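# Fetch bottle TB from fridge bin to bench, shut door

## Task

Find the bottle marked TB among the four in the bin inside the refrigerator, lift it out and set it upright on the bench, keeping the other three upright in the refrigerator, then close the refrigerator door. If no bottle carries the TB marking, move none of them, close the door, and press the CALL key on the operator panel until it latches down. A call placed in error cannot be taken back.

## Robot and tools

Robot: two UR-type six-joint arms, left_arm and right_arm, each with a two-finger 140 mm gripper and standing on its own carriage of one shared floor track. left_rail carries left_arm and is always the one at larger y; right_rail carries right_arm. left_arm's fingers are rigid. right_arm's fingers can fold: parts held deep near the palm may be gripped loosely or squeezed too hard, and a fingertip pushed onto a surface can fold quietly, so grip with the outer quarter of the pads.

Frame: one world frame fixed to the table. Table top is z = 0, +z up, +x is the direction the arms face, +y to their left. The track lies along y at x = 0, with y = 0 at its centre; the table starts at x = 0.17 m. Each arm base sits at x = 0, y = its carriage position_m, z = 0.04 m. Positions are in metres, quaternions wxyz, velocities m/s and rad/s. The gripper points along its own +z and closes along its y; end_effector_position is the midpoint of the closed pads, with fingertips about 9 to 33 mm beyond it depending on opening.

execute_actions(actions, cameras): actions is a list holding one action (or empty, which just reports and shows all cameras). An action may contain rows, steps, until, left_rail, right_rail. rows: up to 15 rows, each one control step of 1/30 s. Every row is a single list of 18 numbers, each within -1 to 1: left_arm's 6 joint values (shoulder pan, shoulder lift, elbow, wrist 1, wrist 2, wrist 3), then left gripper position, force_limit, speed, then the same nine for right_arm. Joint values are offsets, scaled so 1.0 = 2.222 rad, counted from the Joint targets at the start of the call (not from the previous row); send 0 to keep an arm where it is commanded. Gripper position is absolute: +1 fully open, about -0.8 pads touching, -1 close until blocked. force_limit (-1 soft, about 14 N, to +1 about 58 N) and speed (-1 about 30 mm/s, +1 about 250 mm/s) both start at +1. To leave a gripper alone, resend its last three numbers; 0 is a real command. steps: 1 to 450 control steps, default 15, at least one per row; after the last row the arm keeps heading to it. until: ends early when rail fields match, e.g. {"right_rail": {"position_status": ["!=", "moving"]}} or {"all": {"status": "ended"}}; numbers need a comparison such as "<" or ">=". Rails: {"left_rail": {"position_m": ...}} is an absolute y goal in metres (left_rail -0.8 to 1.5, right_rail -1.5 to 0.8), with speed_m_s 0.01 to 1 and acceleration_factor 0.1 to 1; {"stop": true} brakes. Keep carriages at least 0.78 m apart and let a drive finish before aiming the gripper at scene points. Joint ranges: elbow ±3.142 rad, every other joint ±6.283 rad.

move(target, speed, blend, stop_force, zero, blocking, cameras): target is one 18-number row or a list of up to 15, same layout and scale as above; every row's joint offsets count from the same starting Joint targets. speed is the peak joint speed in rad/s, 0.01 to 3.14, default 0.5 (one value or one per target). blend in rad rounds corners between list targets; 0 stops at each. stop_force, 3 to 120 N, ends an arm's path when the wrist sensor feels that much opposing push; use a slow speed with it, and drop it when moving off a contact. zero (default true) re-zeroes before the move. blocking=false returns after about 0.5 s; then call wait or stop before other motion. The result adds a move: line such as done, off_target, held, fault, or limits=held.

wait(seconds 0 to 10) lets time pass. stop brakes a running move (not rails). zoom_image(camera, region [x0,y0,x1,y1], max 504 px each side) enlarges the latest image of cam_high, cam_low, cam_bench_left, cam_bench_mid, cam_bench_right, cam_left_wrist or cam_right_wrist (672x504 each). zero_wrist_force(arm) tares that wrist sensor. read_manual gives licence text only. finished_scene ends irreversibly; the result must hold without the robot.

Results: Joint positions, velocities and Joint targets per arm, rail first (m) then six joints (rad); Joint torques; Motor temperatures; Wrist force/torque in gripper axes; Tool commands; object_status per gripper: 0 moving, 1 blocked opening, 2 blocked closing (the grip signal to look for), 3 reached position or pads met. position_measured counts: 3 open, about 139 at 60 mm, 230 pads touching. Rail lines give position_m, position_status (moving, done, contact_stop, time_out, stopped, stopped_with_arm, stopped_for_other_arm, stopped_for_other_carriage) and position_answer. "joint command not followed" means the clearance check trimmed commands; "joint sent to its limit" means a range end was hit.

Avoid: hard contact (about 150 N or a joint torque limit such as 25.4 N m on wrists causes a 10 s arm fault), arms or grippers touching each other, dropping or releasing moving bottles, knocking bottles over, anything leaving the table (including onto the track), slamming the door, long stretched holds that overheat motors, and pressing CALL unless TB is truly absent.

Each tool is called after "Call:" as name([rows], argument=value, ...), one row to a line, values as JSON.

## Session

Call:
execute_actions(actions=[])

Scene clock: 0.00 s.
left_arm: end_effector_position=(+0.3456, +1.2044, +0.5800) position_measured=3 object_status=3 end_effector_quat_wxyz=(+0.000, +0.000, +1.000, +0.000) | right_arm: end_effector_position=(+0.3456, -1.3176, +0.5800) position_measured=3 object_status=3 end_effector_quat_wxyz=(+0.000, +0.000, +1.000, +0.000)
Joint positions: left_arm=[1.177 -0.316 -1.725 0.971 -0.816 -1.571 -0.316] | right_arm=[-1.345 -0.316 -1.725 0.971 -0.816 -1.571 -0.316]
Joint velocities: within noise
Joint torques (N m): no reading
Motor temperatures (°C): left_arm=[35 27 35 32 36 37] | right_arm=[33 40 36 39 46 36]
Wrist force (N): no reading
Wrist torque (N m): no reading
Wrist force, peak (N): no reading
Joint targets: left_arm=[1.177 -0.316 -1.725 0.971 -0.816 -1.571 -0.316] | right_arm=[-1.345 -0.316 -1.725 0.971 -0.816 -1.571 -0.316]
Tool commands: left_gripper/position=+1.0 left_gripper/force_limit=+1.0 left_gripper/speed=+1.0 right_gripper/position=+1.0 right_gripper/force_limit=+1.0 right_gripper/speed=+1.0
left_rail: position_m=1.177 position_status=done
right_rail: position_m=-1.345 position_status=done

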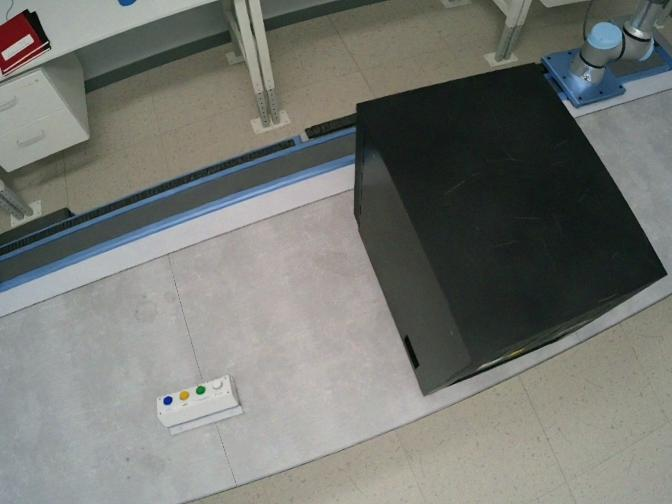

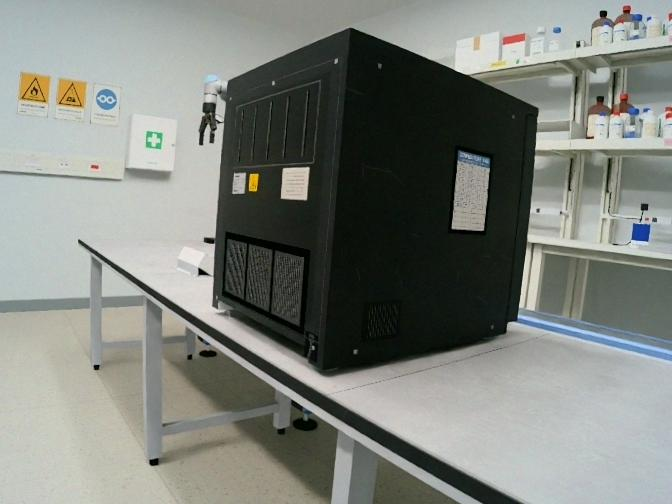

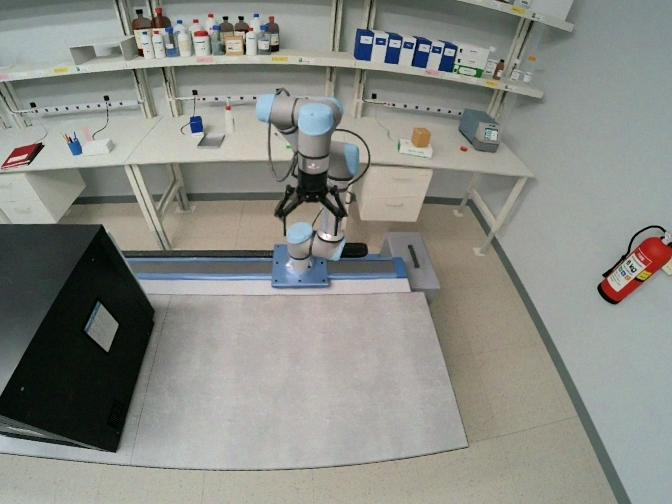

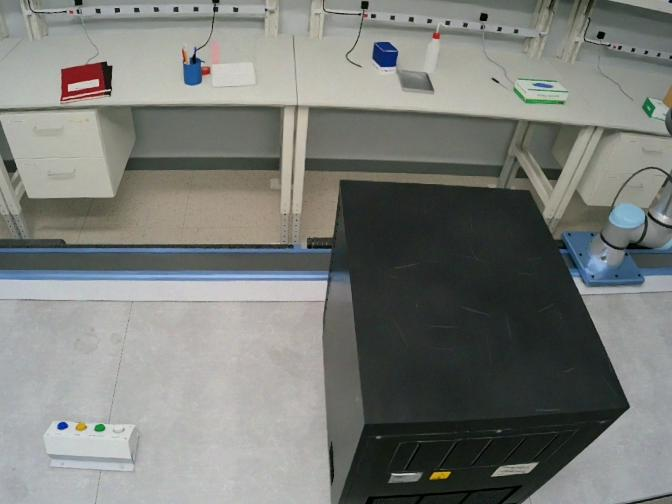

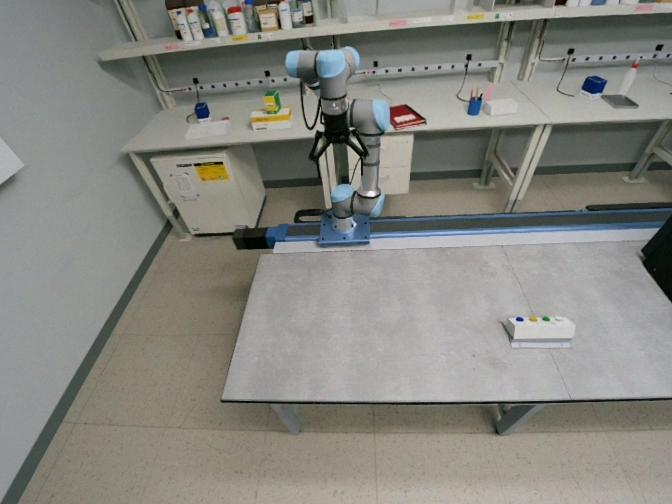

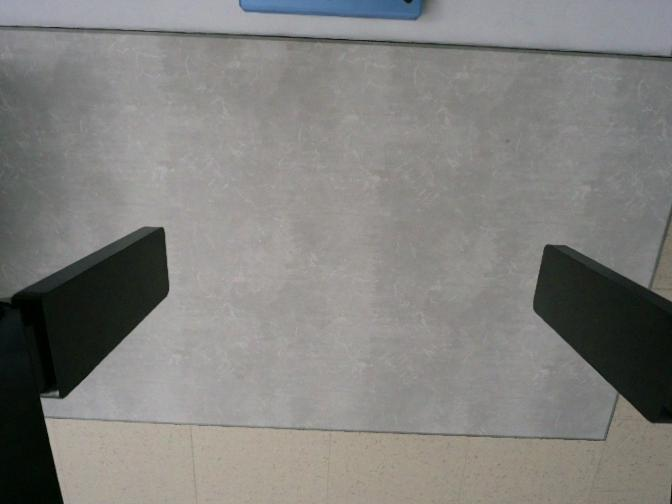

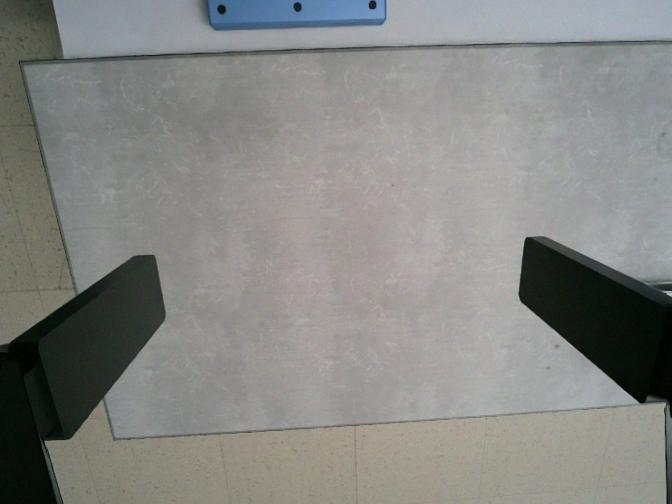

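Call:
zoom_image(camera="cam_low", region=[420, 60, 580, 360])

Call:
zoom_image(camera="cam_bench_mid", region=[280, 160, 480, 504])

Call:
zoom_image(camera="cam_high", region=[320, 60, 672, 410])

Call:
zoom_image(camera="cam_high", region=[130, 350, 270, 450])

Call:
zoom_image(camera="cam_bench_left", region=[0, 200, 250, 480])

Scaled by 1.680 from the camera's 672x504 image, which has a finer 960x720 frame.

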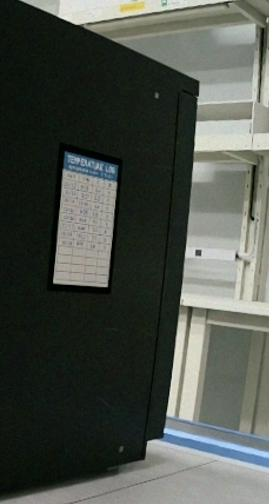

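Scaled by 1.465 from the camera's 672x504 image, which has a finer 960x720 frame.

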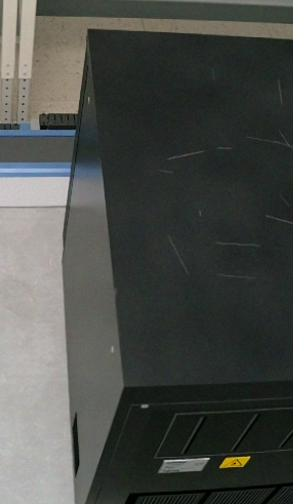

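Scaled by 1.432 from the camera's 672x504 image, which has a finer 960x720 frame.

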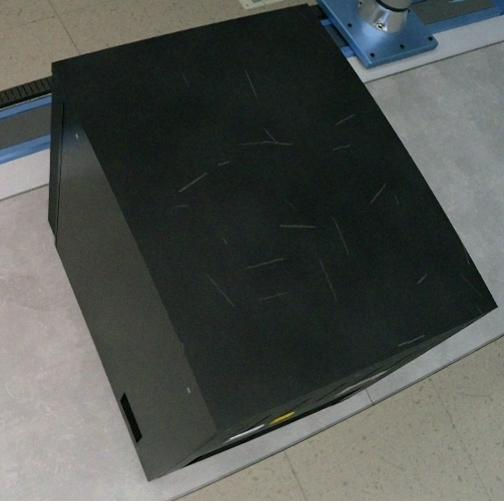

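Scaled by 3.600 from the camera's 672x504 image, which has a finer 960x720 frame.

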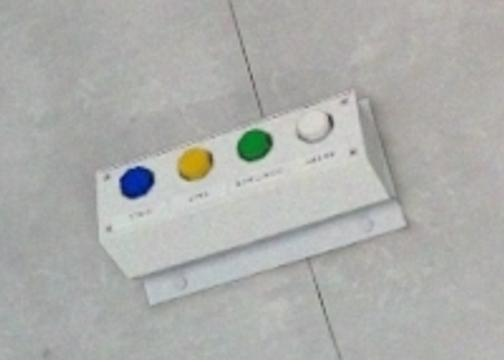

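Scaled by 1.800 from the camera's 672x504 image, which has a finer 960x720 frame.

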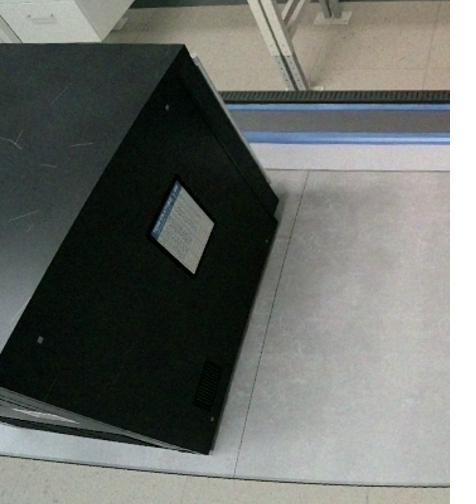

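Call:
move(target=[-0.983,0.086,0.343,0.277,0.626,0.142,1,1,1,0,0,0,0,0,0,1,1,1], speed=1.0, cameras=["cam_left_wrist","cam_bench_left"])

Scene clock: 10.83 s.
left_arm: end_effector_position=(-0.0131, +0.6189, +0.4501) position_measured=3 object_status=3 end_effector_quat_wxyz=(+0.260, +0.659, -0.258, +0.658) | right_arm: end_effector_position=(+0.3456, -1.3176, +0.5800) position_measured=3 object_status=3 end_effector_quat_wxyz=(+0.000, +0.000, +1.000, +0.000)
Joint positions: left_arm=[1.177 -2.5 -1.534 1.733 -0.201 -0.18 -0.001] | right_arm=[-1.345 -0.316 -1.725 0.971 -0.816 -1.571 -0.316]
Joint torques (N m): left_arm=[-8 -10.89 -8.24 2.82 3.04 2.42] | right_arm=[-0.14 -9.59 -19.5 -2.22 0.08 -0.06]
Wrist force (N): left_arm=[0.7 -1.1 1.8] | right_arm=[-0.1 0.2 -0.1]
Wrist torque (N m): left_arm=[-0.29 0.01 0.08] | right_arm=[0.03 0.02 0.00]
Wrist force, peak (N): left_arm=[0.9 -1.2 2.1] | right_arm=[-0.4 0.5 0.1]
Joint targets: left_arm=[1.177 -2.500 -1.534 1.733 -0.201 -0.180 0.000] | right_arm=[-1.345 -0.316 -1.725 0.971 -0.816 -1.571 -0.316]
left_rail: position_m=1.177 position_status=done
right_rail: position_m=-1.345 position_status=done
move: done
camera_calibration:
cam_left_wrist: T_world_to_cam=[[-0.68322, -0.729604, 0.0298207, 0.435868], [-0.231446, 0.177638, -0.956492, 0.326671], [0.692563, -0.660396, -0.290229, 0.690444], [0, 0, 0, 1]] pos_world=[-0.104775, 0.715949, 0.499848]
Images, in order (width x height): cam_bench_left 672x504, cam_left_wrist 672x504.

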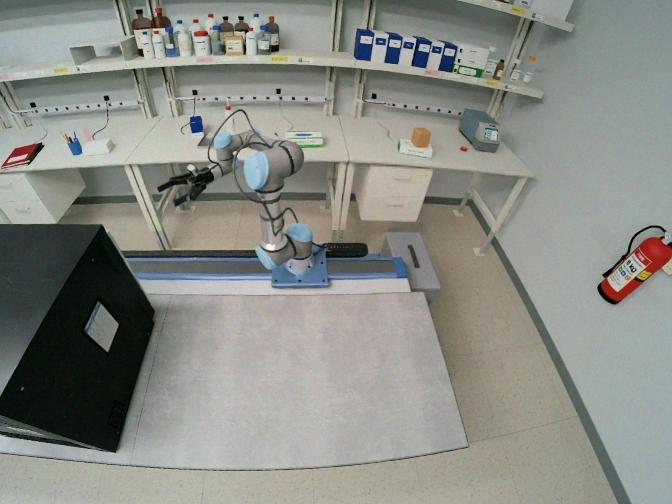

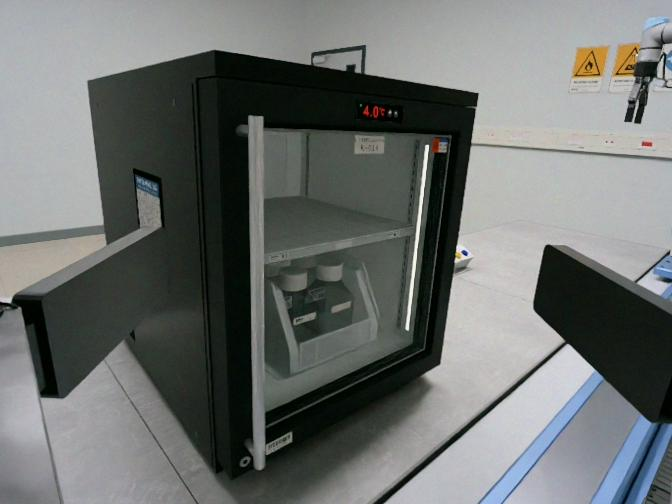

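Call:
zoom_image(camera="cam_left_wrist", region=[200, 90, 460, 490])

Call:
zoom_image(camera="cam_left_wrist", region=[260, 230, 400, 380])

Scaled by 1.260 from the camera's 672x504 image, which has a finer 960x720 frame.

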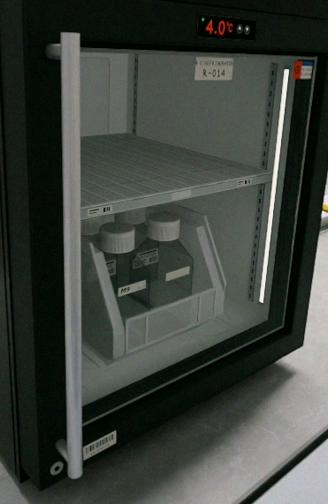

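Scaled by 3.360 from the camera's 672x504 image, which has a finer 960x720 frame.

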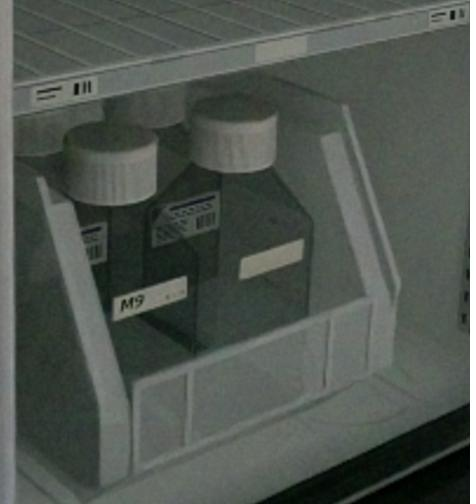

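Call:
zoom_image(camera="cam_left_wrist", region=[200, 100, 300, 200])

Call:
zoom_image(camera="cam_left_wrist", region=[200, 390, 300, 490])

Scaled by 5.040 from the camera's 672x504 image, which has a finer 960x720 frame.

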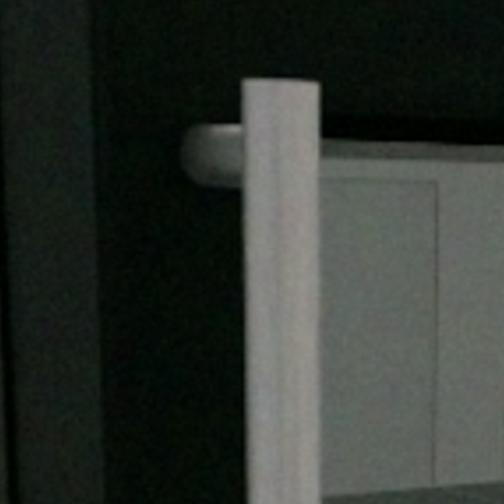

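Scaled by 5.040 from the camera's 672x504 image, which has a finer 960x720 frame.

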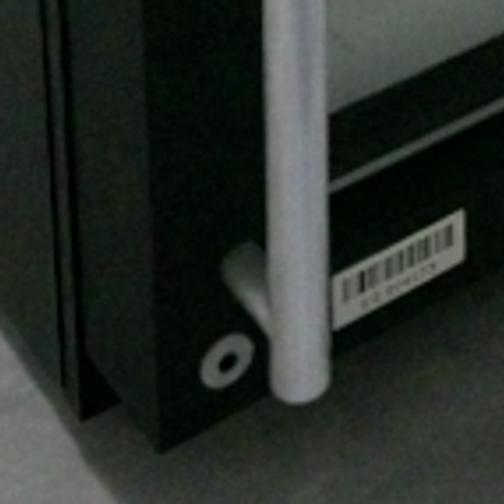

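Call:
execute_actions([
  {"left_rail":{"position_m":1.0},"steps":150,"until":{"left_rail":{"position_status":["!=","moving"]}}},
])

Call:
move(target=[0.0725,-0.05,0.196,-0.1458,-0.0396,0,1,1,1,0,0,0,0,0,0,1,1,1], cameras=["cam_left_wrist"])

Scene clock: 17.00 s.
left_arm: end_effector_position=(-0.0132, +0.4417, +0.4501) position_measured=3 object_status=3 end_effector_quat_wxyz=(+0.260, +0.658, -0.258, +0.658) | right_arm: end_effector_position=(+0.3456, -1.3176, +0.5800) position_measured=3 object_status=3 end_effector_quat_wxyz=(+0.000, +0.000, +1.000, +0.000)
Joint positions: left_arm=[1 -2.5 -1.534 1.733 -0.201 -0.18 0] | right_arm=[-1.345 -0.316 -1.725 0.971 -0.816 -1.571 -0.316]
Joint torques (N m): left_arm=[-3.62 -16.09 -13.65 0.98 1.89 2.51] | right_arm=[0.09 -8.89 -19.21 -2.23 -0.01 0.02]
Wrist force (N): left_arm=[0.8 -1.1 1.9] | right_arm=[0.1 0.3 -0.1]
Wrist torque (N m): left_arm=[-0.29 -0.02 0.08] | right_arm=[0.07 -0.02 0.00]
Wrist force, peak (N): left_arm=[0.7 -0.6 2.7] | right_arm=[-0.3 0.5 -0.1]
Joint targets: left_arm=[1.000 -2.500 -1.534 1.733 -0.201 -0.180 0.000] | right_arm=[-1.345 -0.316 -1.725 0.971 -0.816 -1.571 -0.316]
Tool commands: left_gripper/position=+1.0 left_gripper/force_limit=+1.0 left_gripper/speed=+1.0 right_gripper/position=+1.0 right_gripper/force_limit=+1.0 right_gripper/speed=+1.0
left_rail: position_m=1.000 position_status=done
right_rail: position_m=-1.345 position_status=done

Scene clock: 18.57 s.
left_arm: end_effector_position=(+0.1544, +0.5363, +0.3307) position_measured=3 object_status=3 end_effector_quat_wxyz=(+0.176, +0.685, -0.174, +0.685) | right_arm: end_effector_position=(+0.3456, -1.3176, +0.5800) position_measured=3 object_status=3 end_effector_quat_wxyz=(+0.000, +0.000, +1.000, +0.000)
Joint positions: left_arm=[1 -2.339 -1.645 2.168 -0.524 -0.268 0] | right_arm=[-1.345 -0.316 -1.725 0.971 -0.816 -1.571 -0.316]
Joint torques (N m): left_arm=[6.56 -26.43 -4.49 -1.69 -2.58 2.36] | right_arm=[-0.64 -9.76 -19.06 -2.17 0 0.03]
Wrist force (N): left_arm=[0.6 -0.9 1.7] | right_arm=[0.0 0.2 0.0]
Wrist torque (N m): left_arm=[-0.23 -0.01 0.10] | right_arm=[0.04 0.01 0.00]
Wrist force, peak (N): left_arm=[-0.7 -2.5 2.8] | right_arm=[-0.4 0.5 -0.1]
Joint targets: left_arm=[1.000 -2.339 -1.645 2.168 -0.525 -0.268 0.000] | right_arm=[-1.345 -0.316 -1.725 0.971 -0.816 -1.571 -0.316]
left_rail: position_m=1.000 position_status=done
right_rail: position_m=-1.345 position_status=done
move: done
camera_calibration:
cam_left_wrist: T_world_to_cam=[[-0.482816, -0.87524, 0.0290556, 0.540996], [-0.267676, 0.115907, -0.956512, 0.304611], [0.833809, -0.469597, -0.290243, 0.361087], [0, 0, 0, 1]] pos_world=[0.0416614, 0.60776, 0.380448]
Images, in order (width x height): cam_left_wrist 672x504.

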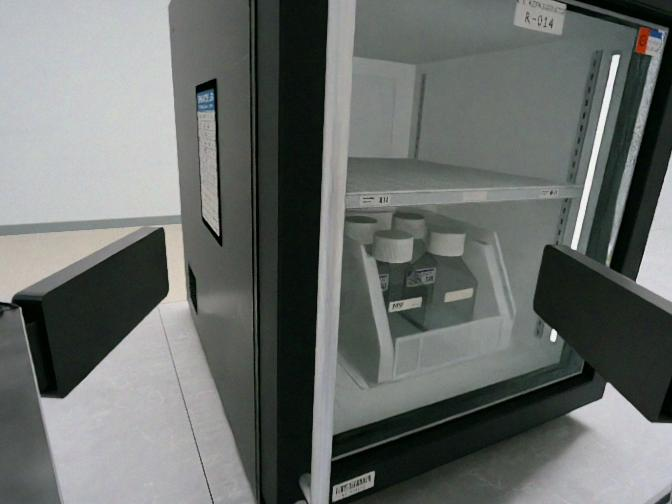

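Call:
move(target=[0.0729,0.2193,-0.2642,0.045,-0.1521,0,0.1,-1,-1,0,0,0,0,0,0,1,1,1], cameras=["cam_left_wrist"])

Scene clock: 22.77 s.
left_arm: end_effector_position=(+0.1196, +0.4898, +0.3308) position_measured=117 object_status=0 end_effector_quat_wxyz=(+0.001, +0.707, +0.000, +0.707) | right_arm: end_effector_position=(+0.3456, -1.3176, +0.5800) position_measured=3 object_status=3 end_effector_quat_wxyz=(+0.000, +0.000, +1.000, +0.000)
Joint positions: left_arm=[1 -2.177 -1.158 1.581 -0.425 -0.606 0] | right_arm=[-1.345 -0.316 -1.725 0.971 -0.816 -1.571 -0.316]
Joint torques (N m): left_arm=[6.72 -23.85 -35.07 3.55 -2.73 2.37] | right_arm=[-0.23 -9.63 -19.15 -2.18 0.05 0.05]
Wrist force (N): left_arm=[0.6 -1.1 1.1] | right_arm=[-0.2 0.3 0.0]
Wrist torque (N m): left_arm=[-0.37 -0.05 0.04] | right_arm=[0.06 0.03 0.00]
Wrist force, peak (N): left_arm=[0.9 -1.6 2.2] | right_arm=[-0.4 0.5 0.2]
Joint targets: left_arm=[1.000 -2.177 -1.158 1.581 -0.425 -0.606 0.000] | right_arm=[-1.345 -0.316 -1.725 0.971 -0.816 -1.571 -0.316]
left_rail: position_m=1.000 position_status=done
right_rail: position_m=-1.345 position_status=done
move: done
camera_calibration:
cam_left_wrist: T_world_to_cam=[[-0.00394425, -0.999582, 0.0286366, 0.487204], [-0.290868, -0.0262519, -0.956403, 0.373166], [0.956755, -0.0121018, -0.290643, 0.129719], [0, 0, 0, 1]] pos_world=[-0.0136457, 0.498367, 0.380647]
Images, in order (width x height): cam_left_wrist 672x504.

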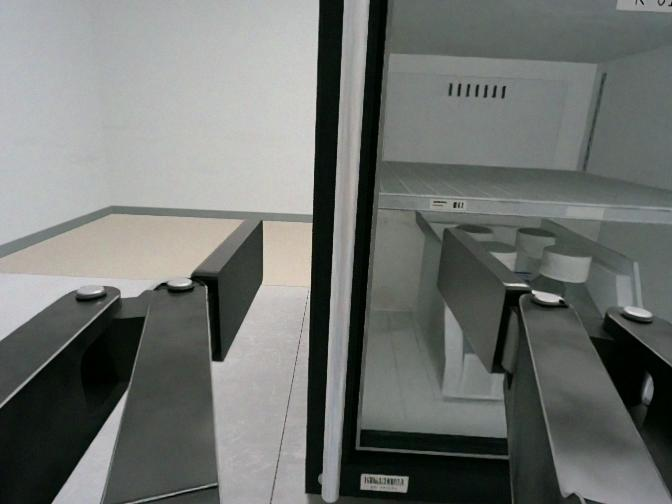

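Call:
move([
  [0.0452,-0.0158,0.0236,-0.0075,0.0451,0,0.1,-1,-1,0,0,0,0,0,0,1,1,1],
  [0.094,-0.0254,0.0373,-0.0115,0.0939,0,0.1,-1,-1,0,0,0,0,0,0,1,1,1],
], speed=0.15, stop_force=10, blend=0.03, cameras=["cam_left_wrist"])

Scene clock: 27.63 s.
left_arm: end_effector_position=(+0.2399, +0.4859, +0.3306) position_measured=117 object_status=3 end_effector_quat_wxyz=(+0.000, +0.707, +0.000, +0.707) | right_arm: end_effector_position=(+0.3456, -1.3176, +0.5800) position_measured=3 object_status=3 end_effector_quat_wxyz=(+0.000, +0.000, +1.000, +0.000)
Joint positions: left_arm=[1 -1.968 -1.214 1.664 -0.45 -0.397 0] | right_arm=[-1.345 -0.316 -1.725 0.971 -0.816 -1.571 -0.316]
Joint torques (N m): left_arm=[6.97 -45.62 -6.2 -1.44 3.02 2.35] | right_arm=[-0.72 -9.4 -19.61 -2.13 0.05 0.01]
Wrist force (N): left_arm=[0.6 -0.8 1.4] | right_arm=[-0.2 0.2 -0.2]
Wrist torque (N m): left_arm=[-0.23 -0.05 0.05] | right_arm=[0.05 0.05 0.00]
Wrist force, peak (N): left_arm=[0.8 -0.9 2.0] | right_arm=[-0.4 0.4 0.2]
Joint targets: left_arm=[1.000 -1.968 -1.214 1.664 -0.450 -0.397 0.000] | right_arm=[-1.345 -0.316 -1.725 0.971 -0.816 -1.571 -0.316]
left_rail: position_m=1.000 position_status=done
right_rail: position_m=-1.345 position_status=done
move: done
camera_calibration:
cam_left_wrist: T_world_to_cam=[[-0.00375763, -0.999602, 0.027943, 0.483944], [-0.290253, -0.02565, -0.956606, 0.407482], [0.956942, -0.0117051, -0.290042, 0.0140412], [0, 0, 0, 1]] pos_world=[0.106655, 0.494368, 0.380349]
Images, in order (width x height): cam_left_wrist 672x504.

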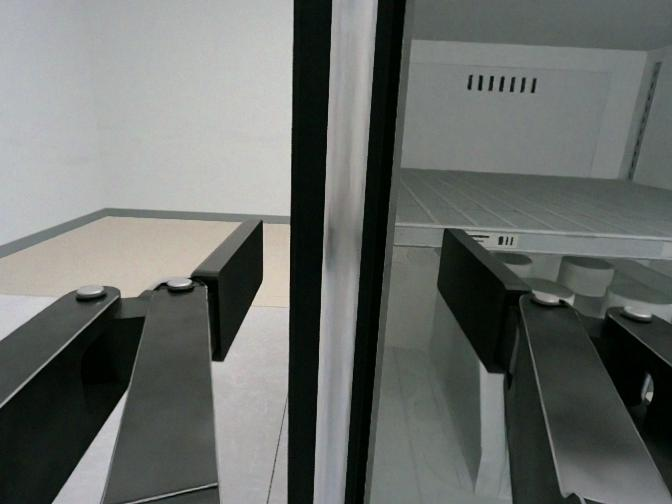

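Call:
execute_actions([
  {"rows":[[0,0,0,0,0,0,-1,0.1,-1,0,0,0,0,0,0,1,1,1]],"steps":90},
], cameras=["cam_left_wrist"])

Scene clock: 31.30 s.
left_arm: end_effector_position=(+0.2399, +0.4884, +0.3306) position_measured=210 object_status=2 end_effector_quat_wxyz=(-0.002, +0.707, +0.003, +0.707) | right_arm: end_effector_position=(+0.3456, -1.3176, +0.5800) position_measured=3 object_status=3 end_effector_quat_wxyz=(+0.000, +0.000, +1.000, +0.000)
Joint positions: left_arm=[1 -1.968 -1.214 1.664 -0.45 -0.405 0] | right_arm=[-1.345 -0.316 -1.725 0.971 -0.816 -1.571 -0.316]
Joint torques (N m): left_arm=[-1.46 -26.44 -40.92 -1.38 11.52 2.31] | right_arm=[-0.54 -9.29 -19.75 -2.24 -0.03 -0.06]
Wrist force (N): left_arm=[2.2 -42.6 -26.2] | right_arm=[0.1 0.1 -0.1]
Wrist torque (N m): left_arm=[0.19 -0.11 0.06] | right_arm=[0.02 -0.02 0.00]
Wrist force, peak (N): left_arm=[1.8 -46.1 -26.0] | right_arm=[-0.3 0.5 -0.1]
Joint targets: left_arm=[1.000 -1.968 -1.214 1.664 -0.450 -0.397 0.000] | right_arm=[-1.345 -0.316 -1.725 0.971 -0.816 -1.571 -0.316]
left_rail: position_m=1.000 position_status=done
right_rail: position_m=-1.345 position_status=done
camera_calibration:
cam_left_wrist: T_world_to_cam=[[0.00443006, -0.999597, 0.0280266, 0.484558], [-0.29004, -0.0281065, -0.956602, 0.408684], [0.957004, -0.00389103, -0.290048, 0.0102809], [0, 0, 0, 1]] pos_world=[0.106549, 0.495889, 0.380349]
Images, in order (width x height): cam_left_wrist 672x504.

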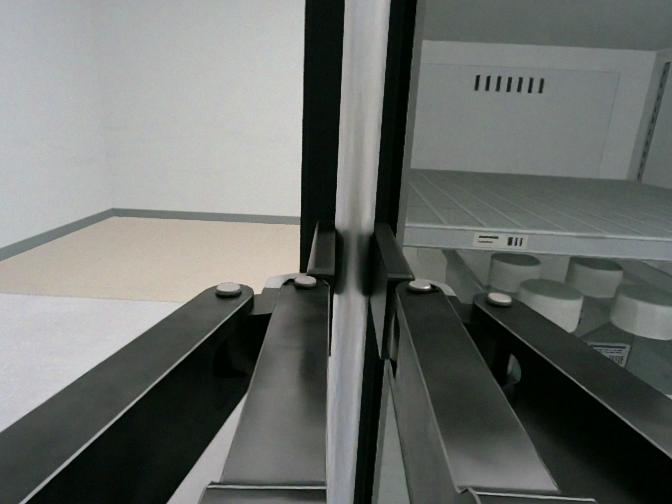

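Call:
move(target=[-0.0276,0.009,-0.0127,0.0037,-0.0276,0,-1,0.1,-1,0,0,0,0,0,0,1,1,1], speed=0.06, cameras=["cam_left_wrist"])

Scene clock: 35.37 s.
left_arm: end_effector_position=(+0.2046, +0.4841, +0.3304) position_measured=210 object_status=2 end_effector_quat_wxyz=(-0.001, +0.707, +0.002, +0.707) | right_arm: end_effector_position=(+0.3456, -1.3176, +0.5800) position_measured=3 object_status=3 end_effector_quat_wxyz=(+0.000, +0.000, +1.000, +0.000)
Joint positions: left_arm=[1 -2.029 -1.195 1.636 -0.442 -0.462 0] | right_arm=[-1.345 -0.316 -1.725 0.971 -0.816 -1.571 -0.316]
Joint torques (N m): left_arm=[-15.37 -18.68 -43.47 -0.26 10.8 2.41] | right_arm=[-0.24 -8.76 -19.85 -2.15 -0.12 0.06]
Wrist force (N): left_arm=[6.3 -39.5 -2.2] | right_arm=[-0.2 0.1 0.1]
Wrist torque (N m): left_arm=[0.23 -0.24 0.07] | right_arm=[0.03 0.03 0.00]
Wrist force, peak (N): left_arm=[2.7 -42.8 -26.2] | right_arm=[-0.1 0.5 -0.1]
Joint targets: left_arm=[1.000 -2.030 -1.194 1.636 -0.442 -0.458 0.000] | right_arm=[-1.345 -0.316 -1.725 0.971 -0.816 -1.571 -0.316]
left_rail: position_m=1.000 position_status=done
right_rail: position_m=-1.345 position_status=done
move: done
camera_calibration:
cam_left_wrist: T_world_to_cam=[[0.000323939, -0.99961, 0.0279361, 0.481244], [-0.290243, -0.0268275, -0.956577, 0.397523], [0.956953, -0.00779839, -0.290139, 0.0459486], [0, 0, 0, 1]] pos_world=[0.071252, 0.492079, 0.380149]
Images, in order (width x height): cam_left_wrist 672x504.

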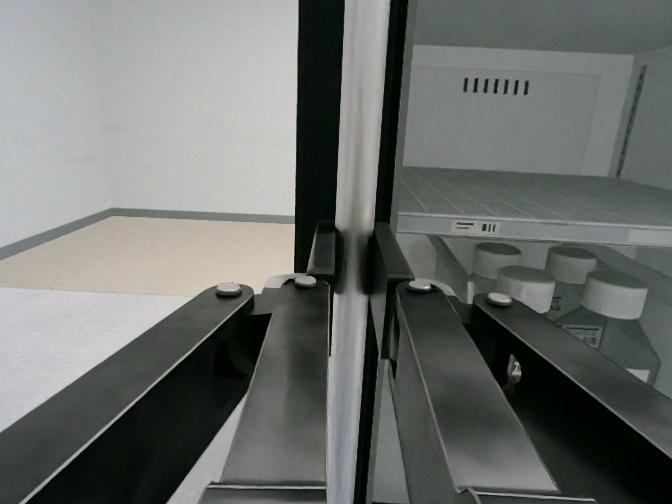

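Call:
move(target=[-0.0248,0.0123,-0.0179,0.0056,-0.0247,0,-1,0.1,-1,0,0,0,0,0,0,1,1,1], speed=0.06)

Scene clock: 37.90 s.
left_arm: end_effector_position=(+0.1699, +0.4782, +0.3304) position_measured=210 object_status=2 end_effector_quat_wxyz=(+0.001, +0.707, +0.000, +0.707) | right_arm: end_effector_position=(+0.3456, -1.3176, +0.5800) position_measured=3 object_status=3 end_effector_quat_wxyz=(+0.000, +0.000, +1.000, +0.000)
Joint positions: left_arm=[1 -2.084 -1.167 1.596 -0.43 -0.513 0] | right_arm=[-1.345 -0.316 -1.725 0.971 -0.816 -1.571 -0.316]
Joint torques (N m): left_arm=[-10.83 -19.54 -38.12 1.16 2.66 2.33] | right_arm=[-0.07 -8.95 -20.02 -2 -0.07 -0.02]
Wrist force (N): left_arm=[8.4 -17.2 0.3] | right_arm=[-0.1 0.2 -0.1]
Wrist torque (N m): left_arm=[0.08 -0.31 0.12] | right_arm=[0.04 0.03 0.00]
Wrist force, peak (N): left_arm=[5.9 -42.4 -2.6] | right_arm=[-0.6 0.1 0.1]
Joint targets: left_arm=[1.000 -2.085 -1.167 1.596 -0.429 -0.513 0.000] | right_arm=[-1.345 -0.316 -1.725 0.971 -0.816 -1.571 -0.316]
left_rail: position_m=1.000 position_status=done
right_rail: position_m=-1.345 position_status=done
move: done

Call:
move([
  [-0.0205,0.0189,-0.028,0.009,-0.0206,0,-1,0.1,-1,0,0,0,0,0,0,1,1,1],
  [-0.0374,0.0426,-0.0642,0.0216,-0.0374,0,-1,0.1,-1,0,0,0,0,0,0,1,1,1],
], speed=0.1, blend=0.02, cameras=["cam_left_wrist"])

Scene clock: 41.27 s.
left_arm: end_effector_position=(+0.1026, +0.4558, +0.3302) position_measured=210 object_status=2 end_effector_quat_wxyz=(+0.001, +0.707, +0.000, +0.707) | right_arm: end_effector_position=(+0.3456, -1.3176, +0.5800) position_measured=3 object_status=3 end_effector_quat_wxyz=(+0.000, +0.000, +1.000, +0.000)
Joint positions: left_arm=[1 -2.168 -1.073 1.454 -0.382 -0.596 0] | right_arm=[-1.345 -0.316 -1.725 0.971 -0.816 -1.571 -0.316]
Joint torques (N m): left_arm=[-6.37 -19.88 -36.52 -1.08 7.51 2.3] | right_arm=[0.07 -9.07 -20.19 -2.08 -0.03 0.01]
Wrist force (N): left_arm=[20.0 -32.1 -8.4] | right_arm=[-0.2 0.3 0.2]
Wrist torque (N m): left_arm=[0.26 -0.48 0.10] | right_arm=[0.07 0.06 0.00]
Wrist force, peak (N): left_arm=[17.9 -34.4 -11.2] | right_arm=[-0.3 0.5 0.1]
Joint targets: left_arm=[1.000 -2.168 -1.072 1.453 -0.381 -0.596 0.000] | right_arm=[-1.345 -0.316 -1.725 0.971 -0.816 -1.571 -0.316]
left_rail: position_m=1.000 position_status=done
right_rail: position_m=-1.345 position_status=done
move: done
camera_calibration:
cam_left_wrist: T_world_to_cam=[[-0.00397434, -0.999603, 0.0279101, 0.453457], [-0.29035, -0.0255544, -0.956579, 0.36642], [0.956912, -0.0119055, -0.290133, 0.145089], [0, 0, 0, 1]] pos_world=[-0.0306451, 0.464368, 0.379949]
Images, in order (width x height): cam_left_wrist 672x504.

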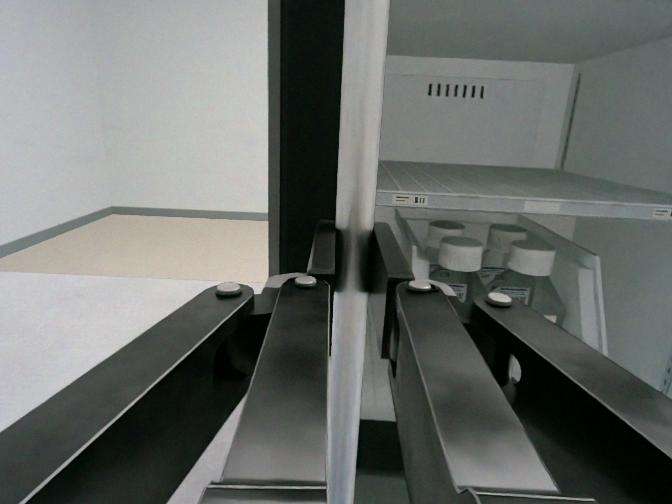

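Call:
move(target=[-0.0145,0.0245,-0.0392,0.0147,-0.0146,0,-1,0.1,-1,0,0,0,0,0,0,1,1,1], speed=0.08)

Scene clock: 44.17 s.
left_arm: end_effector_position=(+0.0707, +0.4429, +0.3306) position_measured=210 object_status=2 end_effector_quat_wxyz=(+0.000, +0.707, +0.000, +0.707) | right_arm: end_effector_position=(+0.3456, -1.3176, +0.5800) position_measured=3 object_status=3 end_effector_quat_wxyz=(+0.000, +0.000, +1.000, +0.000)
Joint positions: left_arm=[1 -2.2 -1.018 1.367 -0.349 -0.629 0] | right_arm=[-1.345 -0.316 -1.725 0.971 -0.816 -1.571 -0.316]
Joint torques (N m): left_arm=[-12.31 -27.61 -33.4 2.36 -3.91 2.32] | right_arm=[-0.55 -8.54 -19.92 -2.02 -0.04 -0.03]
Wrist force (N): left_arm=[10.5 3.8 7.2] | right_arm=[-0.1 0.3 0.2]
Wrist torque (N m): left_arm=[0.01 -0.27 0.19] | right_arm=[0.05 0.03 0.00]
Wrist force, peak (N): left_arm=[19.1 -32.7 -8.6] | right_arm=[-0.5 0.4 0.0]
Joint targets: left_arm=[1.000 -2.200 -1.018 1.366 -0.349 -0.629 0.000] | right_arm=[-1.345 -0.316 -1.725 0.971 -0.816 -1.571 -0.316]
left_rail: position_m=1.000 position_status=done
right_rail: position_m=-1.345 position_status=done
move: done

Call:
move([
  [-0.0108,0.0296,-0.0483,0.0188,-0.0108,0,-1,0.1,-1,0,0,0,0,0,0,1,1,1],
  [-0.0187,0.0633,-0.1051,0.0418,-0.0187,0,-1,0.1,-1,0,0,0,0,0,0,1,1,1],
], speed=0.12, blend=0.02)

Call:
execute_actions([
  {"rows":[[0,0,0,0,0,0,0.1,0.1,-0.5,0,0,0,0,0,0,1,1,1]],"steps":50},
], cameras=["cam_left_wrist","cam_high"])

Scene clock: 49.10 s.
left_arm: end_effector_position=(+0.0109, +0.4070, +0.3305) position_measured=210 object_status=2 end_effector_quat_wxyz=(+0.000, +0.707, +0.000, +0.707) | right_arm: end_effector_position=(+0.3456, -1.3176, +0.5800) position_measured=3 object_status=3 end_effector_quat_wxyz=(+0.000, +0.000, +1.000, +0.000)
Joint positions: left_arm=[1 -2.241 -0.878 1.133 -0.256 -0.67 0] | right_arm=[-1.345 -0.316 -1.725 0.971 -0.816 -1.571 -0.316]
Joint torques (N m): left_arm=[-14 -30.8 -34.5 1.64 -4.78 2.31] | right_arm=[-0.39 -8.22 -20.28 -1.89 -0.02 -0.05]
Wrist force (N): left_arm=[14.7 6.1 10.9] | right_arm=[-0.3 0.0 0.1]
Wrist torque (N m): left_arm=[-0.15 -0.41 0.14] | right_arm=[0.00 0.06 0.00]
Wrist force, peak (N): left_arm=[14.7 6.1 10.9] | right_arm=[-0.2 0.5 0.0]
Joint targets: left_arm=[1.000 -2.242 -0.877 1.133 -0.256 -0.670 0.000] | right_arm=[-1.345 -0.316 -1.725 0.971 -0.816 -1.571 -0.316]
left_rail: position_m=1.000 position_status=done
right_rail: position_m=-1.345 position_status=done
move: done

Scene clock: 50.97 s.
left_arm: end_effector_position=(+0.0108, +0.4069, +0.3305) position_measured=117 object_status=3 end_effector_quat_wxyz=(+0.000, +0.707, +0.000, +0.707) | right_arm: end_effector_position=(+0.3456, -1.3176, +0.5800) position_measured=3 object_status=3 end_effector_quat_wxyz=(+0.000, +0.000, +1.000, +0.000)
Joint positions: left_arm=[1 -2.242 -0.877 1.133 -0.256 -0.67 0] | right_arm=[-1.345 -0.316 -1.725 0.971 -0.816 -1.571 -0.316]
Joint torques (N m): left_arm=[5.73 -58.73 -36.26 3.68 2.87 2.25] | right_arm=[-0.61 -8.61 -20.56 -1.95 -0.11 -0.05]
Wrist force (N): left_arm=[0.4 -1.7 1.3] | right_arm=[0.0 0.3 -0.2]
Wrist torque (N m): left_arm=[-0.45 -0.06 0.08] | right_arm=[0.06 0.01 0.00]
Wrist force, peak (N): left_arm=[14.9 6.3 10.9] | right_arm=[-0.4 0.4 0.2]
Joint targets: left_arm=[1.000 -2.242 -0.877 1.133 -0.256 -0.670 0.000] | right_arm=[-1.345 -0.316 -1.725 0.971 -0.816 -1.571 -0.316]
left_rail: position_m=1.000 position_status=done
right_rail: position_m=-1.345 position_status=done
camera_calibration:
cam_left_wrist: T_world_to_cam=[[-0.00368787, -0.999606, 0.0278214, 0.404274], [-0.290342, -0.0255528, -0.956582, 0.338805], [0.956916, -0.0116055, -0.290134, 0.232315], [0, 0, 0, 1]] pos_world=[-0.122445, 0.415469, 0.380249]
Images, in order (width x height): cam_high 672x504, cam_left_wrist 672x504.

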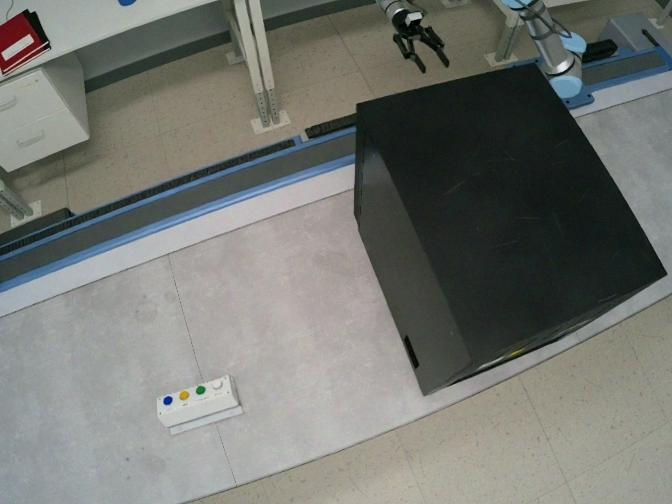

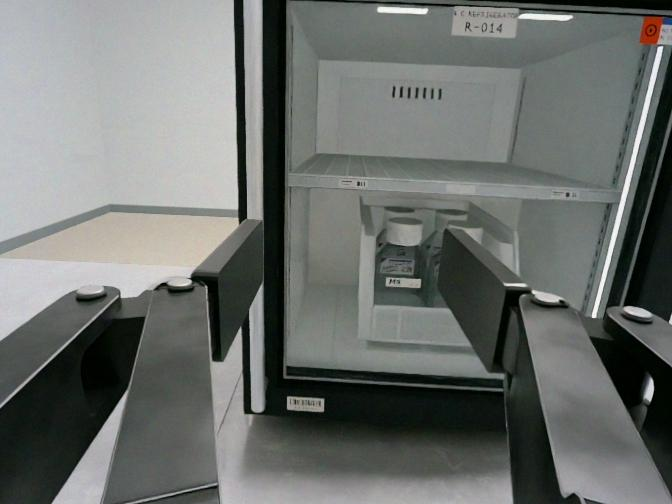

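Call:
zoom_image(camera="cam_left_wrist", region=[350, 190, 530, 350])

Scaled by 2.800 from the camera's 672x504 image, which has a finer 960x720 frame.

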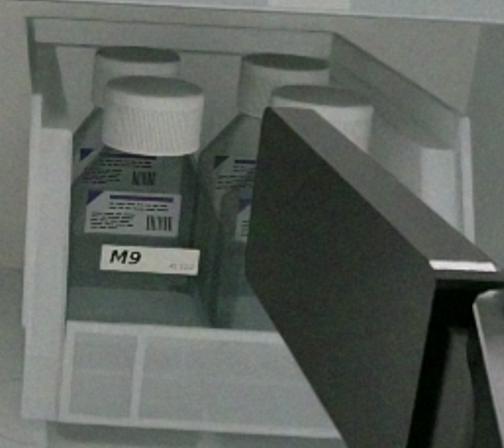

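Call:
execute_actions([
  {"left_rail":{"position_m":0.86},"rows":[[0,0,0,0,0,0,1,0.1,-0.5,0,0,0,0,0,0,1,1,1]],"steps":150,"until":{"left_rail":{"position_status":["!=","moving"]}}},
], cameras=["cam_left_wrist"])

Call:
zoom_image(camera="cam_left_wrist", region=[250, 170, 430, 350])

Scene clock: 54.63 s.
left_arm: end_effector_position=(+0.0108, +0.2669, +0.3305) position_measured=3 object_status=3 end_effector_quat_wxyz=(+0.000, +0.707, +0.000, +0.707) | right_arm: end_effector_position=(+0.3456, -1.3176, +0.5800) position_measured=3 object_status=3 end_effector_quat_wxyz=(+0.000, +0.000, +1.000, +0.000)
Joint positions: left_arm=[0.86 -2.242 -0.877 1.133 -0.256 -0.67 0] | right_arm=[-1.345 -0.316 -1.725 0.971 -0.816 -1.571 -0.316]
Joint torques (N m): left_arm=[6.23 -50.49 -32.31 2.58 1.98 2.24] | right_arm=[-0.05 -8.2 -20.52 -1.86 -0.08 -0.02]
Wrist force (N): left_arm=[0.6 -1.6 1.4] | right_arm=[-0.1 0.3 0.0]
Wrist torque (N m): left_arm=[-0.43 -0.05 0.09] | right_arm=[0.07 0.03 0.00]
Wrist force, peak (N): left_arm=[0.5 -2.5 1.7] | right_arm=[-0.2 0.4 -0.3]
Joint targets: left_arm=[0.860 -2.242 -0.877 1.133 -0.256 -0.670 0.000] | right_arm=[-1.345 -0.316 -1.725 0.971 -0.816 -1.571 -0.316]
left_rail: position_m=0.860 position_status=done
right_rail: position_m=-1.345 position_status=done
camera_calibration:
cam_left_wrist: T_world_to_cam=[[-0.00375136, -0.999602, 0.0279454, 0.264273], [-0.290436, -0.0256518, -0.95655, 0.335231], [0.956887, -0.0117047, -0.290225, 0.230748], [0, 0, 0, 1]] pos_world=[-0.122445, 0.275468, 0.380249]
Images, in order (width x height): cam_left_wrist 672x504.

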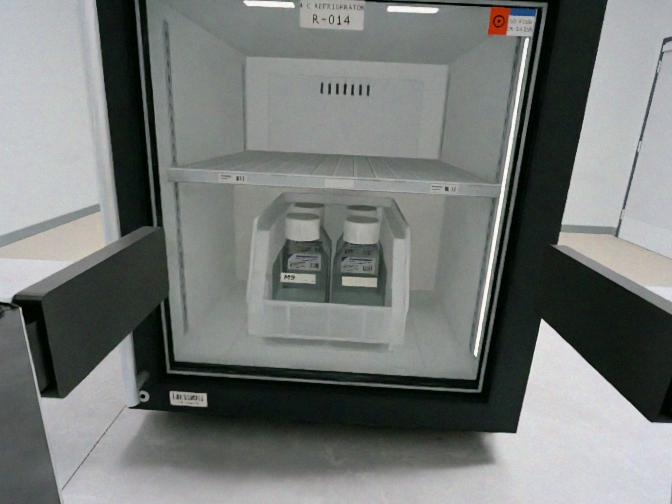

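Scaled by 2.800 from the camera's 672x504 image, which has a finer 960x720 frame.

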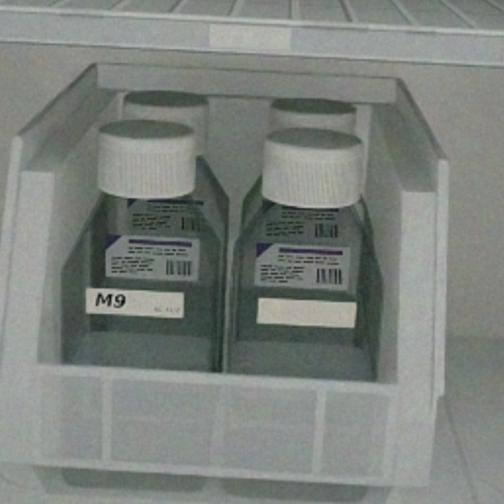

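Call:
execute_actions([
  {"left_rail":{"position_m":1.4},"right_rail":{"position_m":-0.42},"steps":200,"until":{"all":{"status":"ended"}}},
])

Call:
move([
  [0,0,0,0,0,0,1,0.1,-0.5,-0.2628,-0.4356,-0.8235,0.5518,0.7231,0.1422,-0.22,0.1,-0.5],
  [0,0,0,0,0,0,1,0.1,-0.5,-0.4008,-0.4356,-0.8235,0.5518,0.7231,0.1422,-0.22,0.1,-0.5],
], speed=0.8, blend=0.1, cameras=["cam_right_wrist","cam_high","cam_left_wrist"])

Scene clock: 64.73 s.
left_arm: end_effector_position=(+0.0108, +0.8069, +0.3305) position_measured=3 object_status=3 end_effector_quat_wxyz=(+0.000, +0.707, +0.000, +0.707) | right_arm: end_effector_position=(+0.3456, -0.3928, +0.5800) position_measured=3 object_status=3 end_effector_quat_wxyz=(+0.000, +0.000, +1.000, +0.000)
Joint positions: left_arm=[1.4 -2.242 -0.877 1.133 -0.256 -0.67 0] | right_arm=[-0.42 -0.316 -1.725 0.971 -0.816 -1.571 -0.316]
Joint torques (N m): left_arm=[-7.14 -58.35 -10.36 0.65 0.6 2.2] | right_arm=[0.13 -8.09 -20.86 -1.74 -0.09 0.01]
Wrist force (N): left_arm=[0.5 -1.7 1.5] | right_arm=[-0.3 0.0 0.1]
Wrist torque (N m): left_arm=[-0.45 -0.03 0.08] | right_arm=[0.01 0.07 0.00]
Wrist force, peak (N): left_arm=[0.5 -2.7 1.8] | right_arm=[-0.1 1.4 0.0]
Joint targets: left_arm=[1.400 -2.242 -0.877 1.133 -0.256 -0.670 0.000] | right_arm=[-0.420 -0.316 -1.725 0.971 -0.816 -1.571 -0.316]
Tool commands: left_gripper/position=+1.0 left_gripper/force_limit=+0.1 left_gripper/speed=-0.5 right_gripper/position=+1.0 right_gripper/force_limit=+1.0 right_gripper/speed=+1.0
left_rail: position_m=1.400 position_status=done
right_rail: position_m=-0.420 position_status=done

Scene clock: 68.17 s.
left_arm: end_effector_position=(+0.0108, +0.8069, +0.3305) position_measured=3 object_status=3 end_effector_quat_wxyz=(+0.000, +0.707, +0.000, +0.707) | right_arm: end_effector_position=(+0.1463, +0.4426, +0.3299) position_measured=157 object_status=3 end_effector_quat_wxyz=(+0.693, -0.141, +0.693, +0.140)
Joint positions: left_arm=[1.4 -2.242 -0.877 1.133 -0.256 -0.67 0] | right_arm=[-0.42 -1.206 -2.693 -0.859 0.41 0.036 0]
Joint torques (N m): left_arm=[-7.02 -58.61 -10.4 2.35 2.94 2.25] | right_arm=[-7.66 53.1 10.77 2.81 2.48 1.49]
Wrist force (N): left_arm=[0.4 -1.7 1.3] | right_arm=[-2.4 1.2 1.0]
Wrist torque (N m): left_arm=[-0.45 0.00 0.08] | right_arm=[0.26 0.20 -0.07]
Wrist force, peak (N): left_arm=[0.4 -1.8 1.7] | right_arm=[-2.1 -0.4 4.8]
Joint targets: left_arm=[1.400 -2.242 -0.877 1.133 -0.256 -0.670 0.000] | right_arm=[-0.420 -1.207 -2.693 -0.859 0.410 0.036 0.000]
left_rail: position_m=1.400 position_status=done
right_rail: position_m=-0.420 position_status=done
move: done
camera_calibration:
cam_left_wrist: T_world_to_cam=[[-0.00375136, -0.999602, 0.0279454, 0.804059], [-0.290436, -0.0256518, -0.95655, 0.349083], [0.956887, -0.0117047, -0.290225, 0.237069], [0, 0, 0, 1]] pos_world=[-0.122445, 0.815468, 0.380249]
cam_right_wrist: T_world_to_cam=[[-0.431825, 0.901268, 0.03527, -0.34642], [-0.248815, -0.156619, 0.955804, -0.191842], [0.866959, 0.403964, 0.291881, -0.25868], [0, 0, 0, 1]] pos_world=[0.0269388, 0.386669, 0.271085]
Images, in order (width x height): cam_high 672x504, cam_left_wrist 672x504, cam_right_wrist 672x504.

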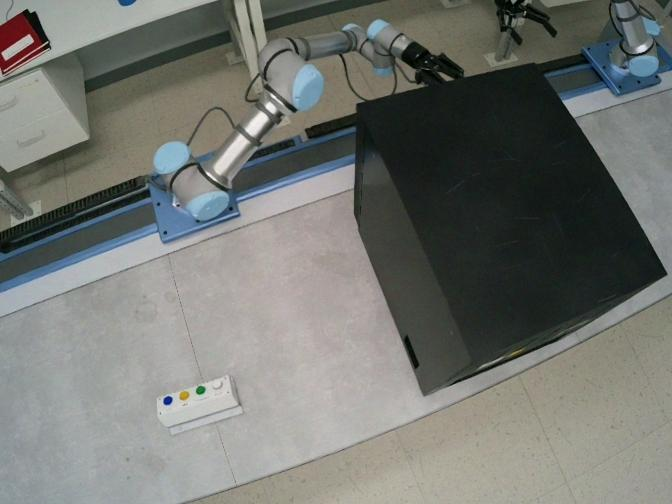

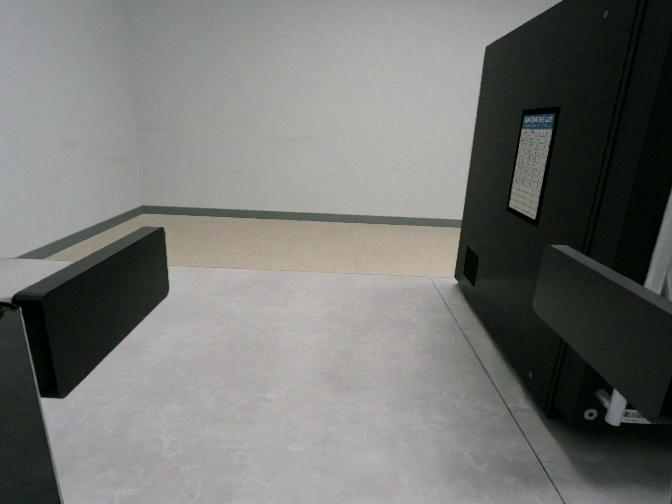

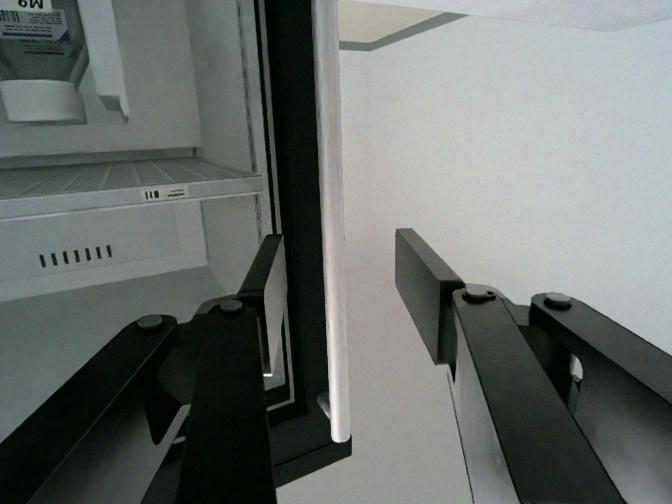

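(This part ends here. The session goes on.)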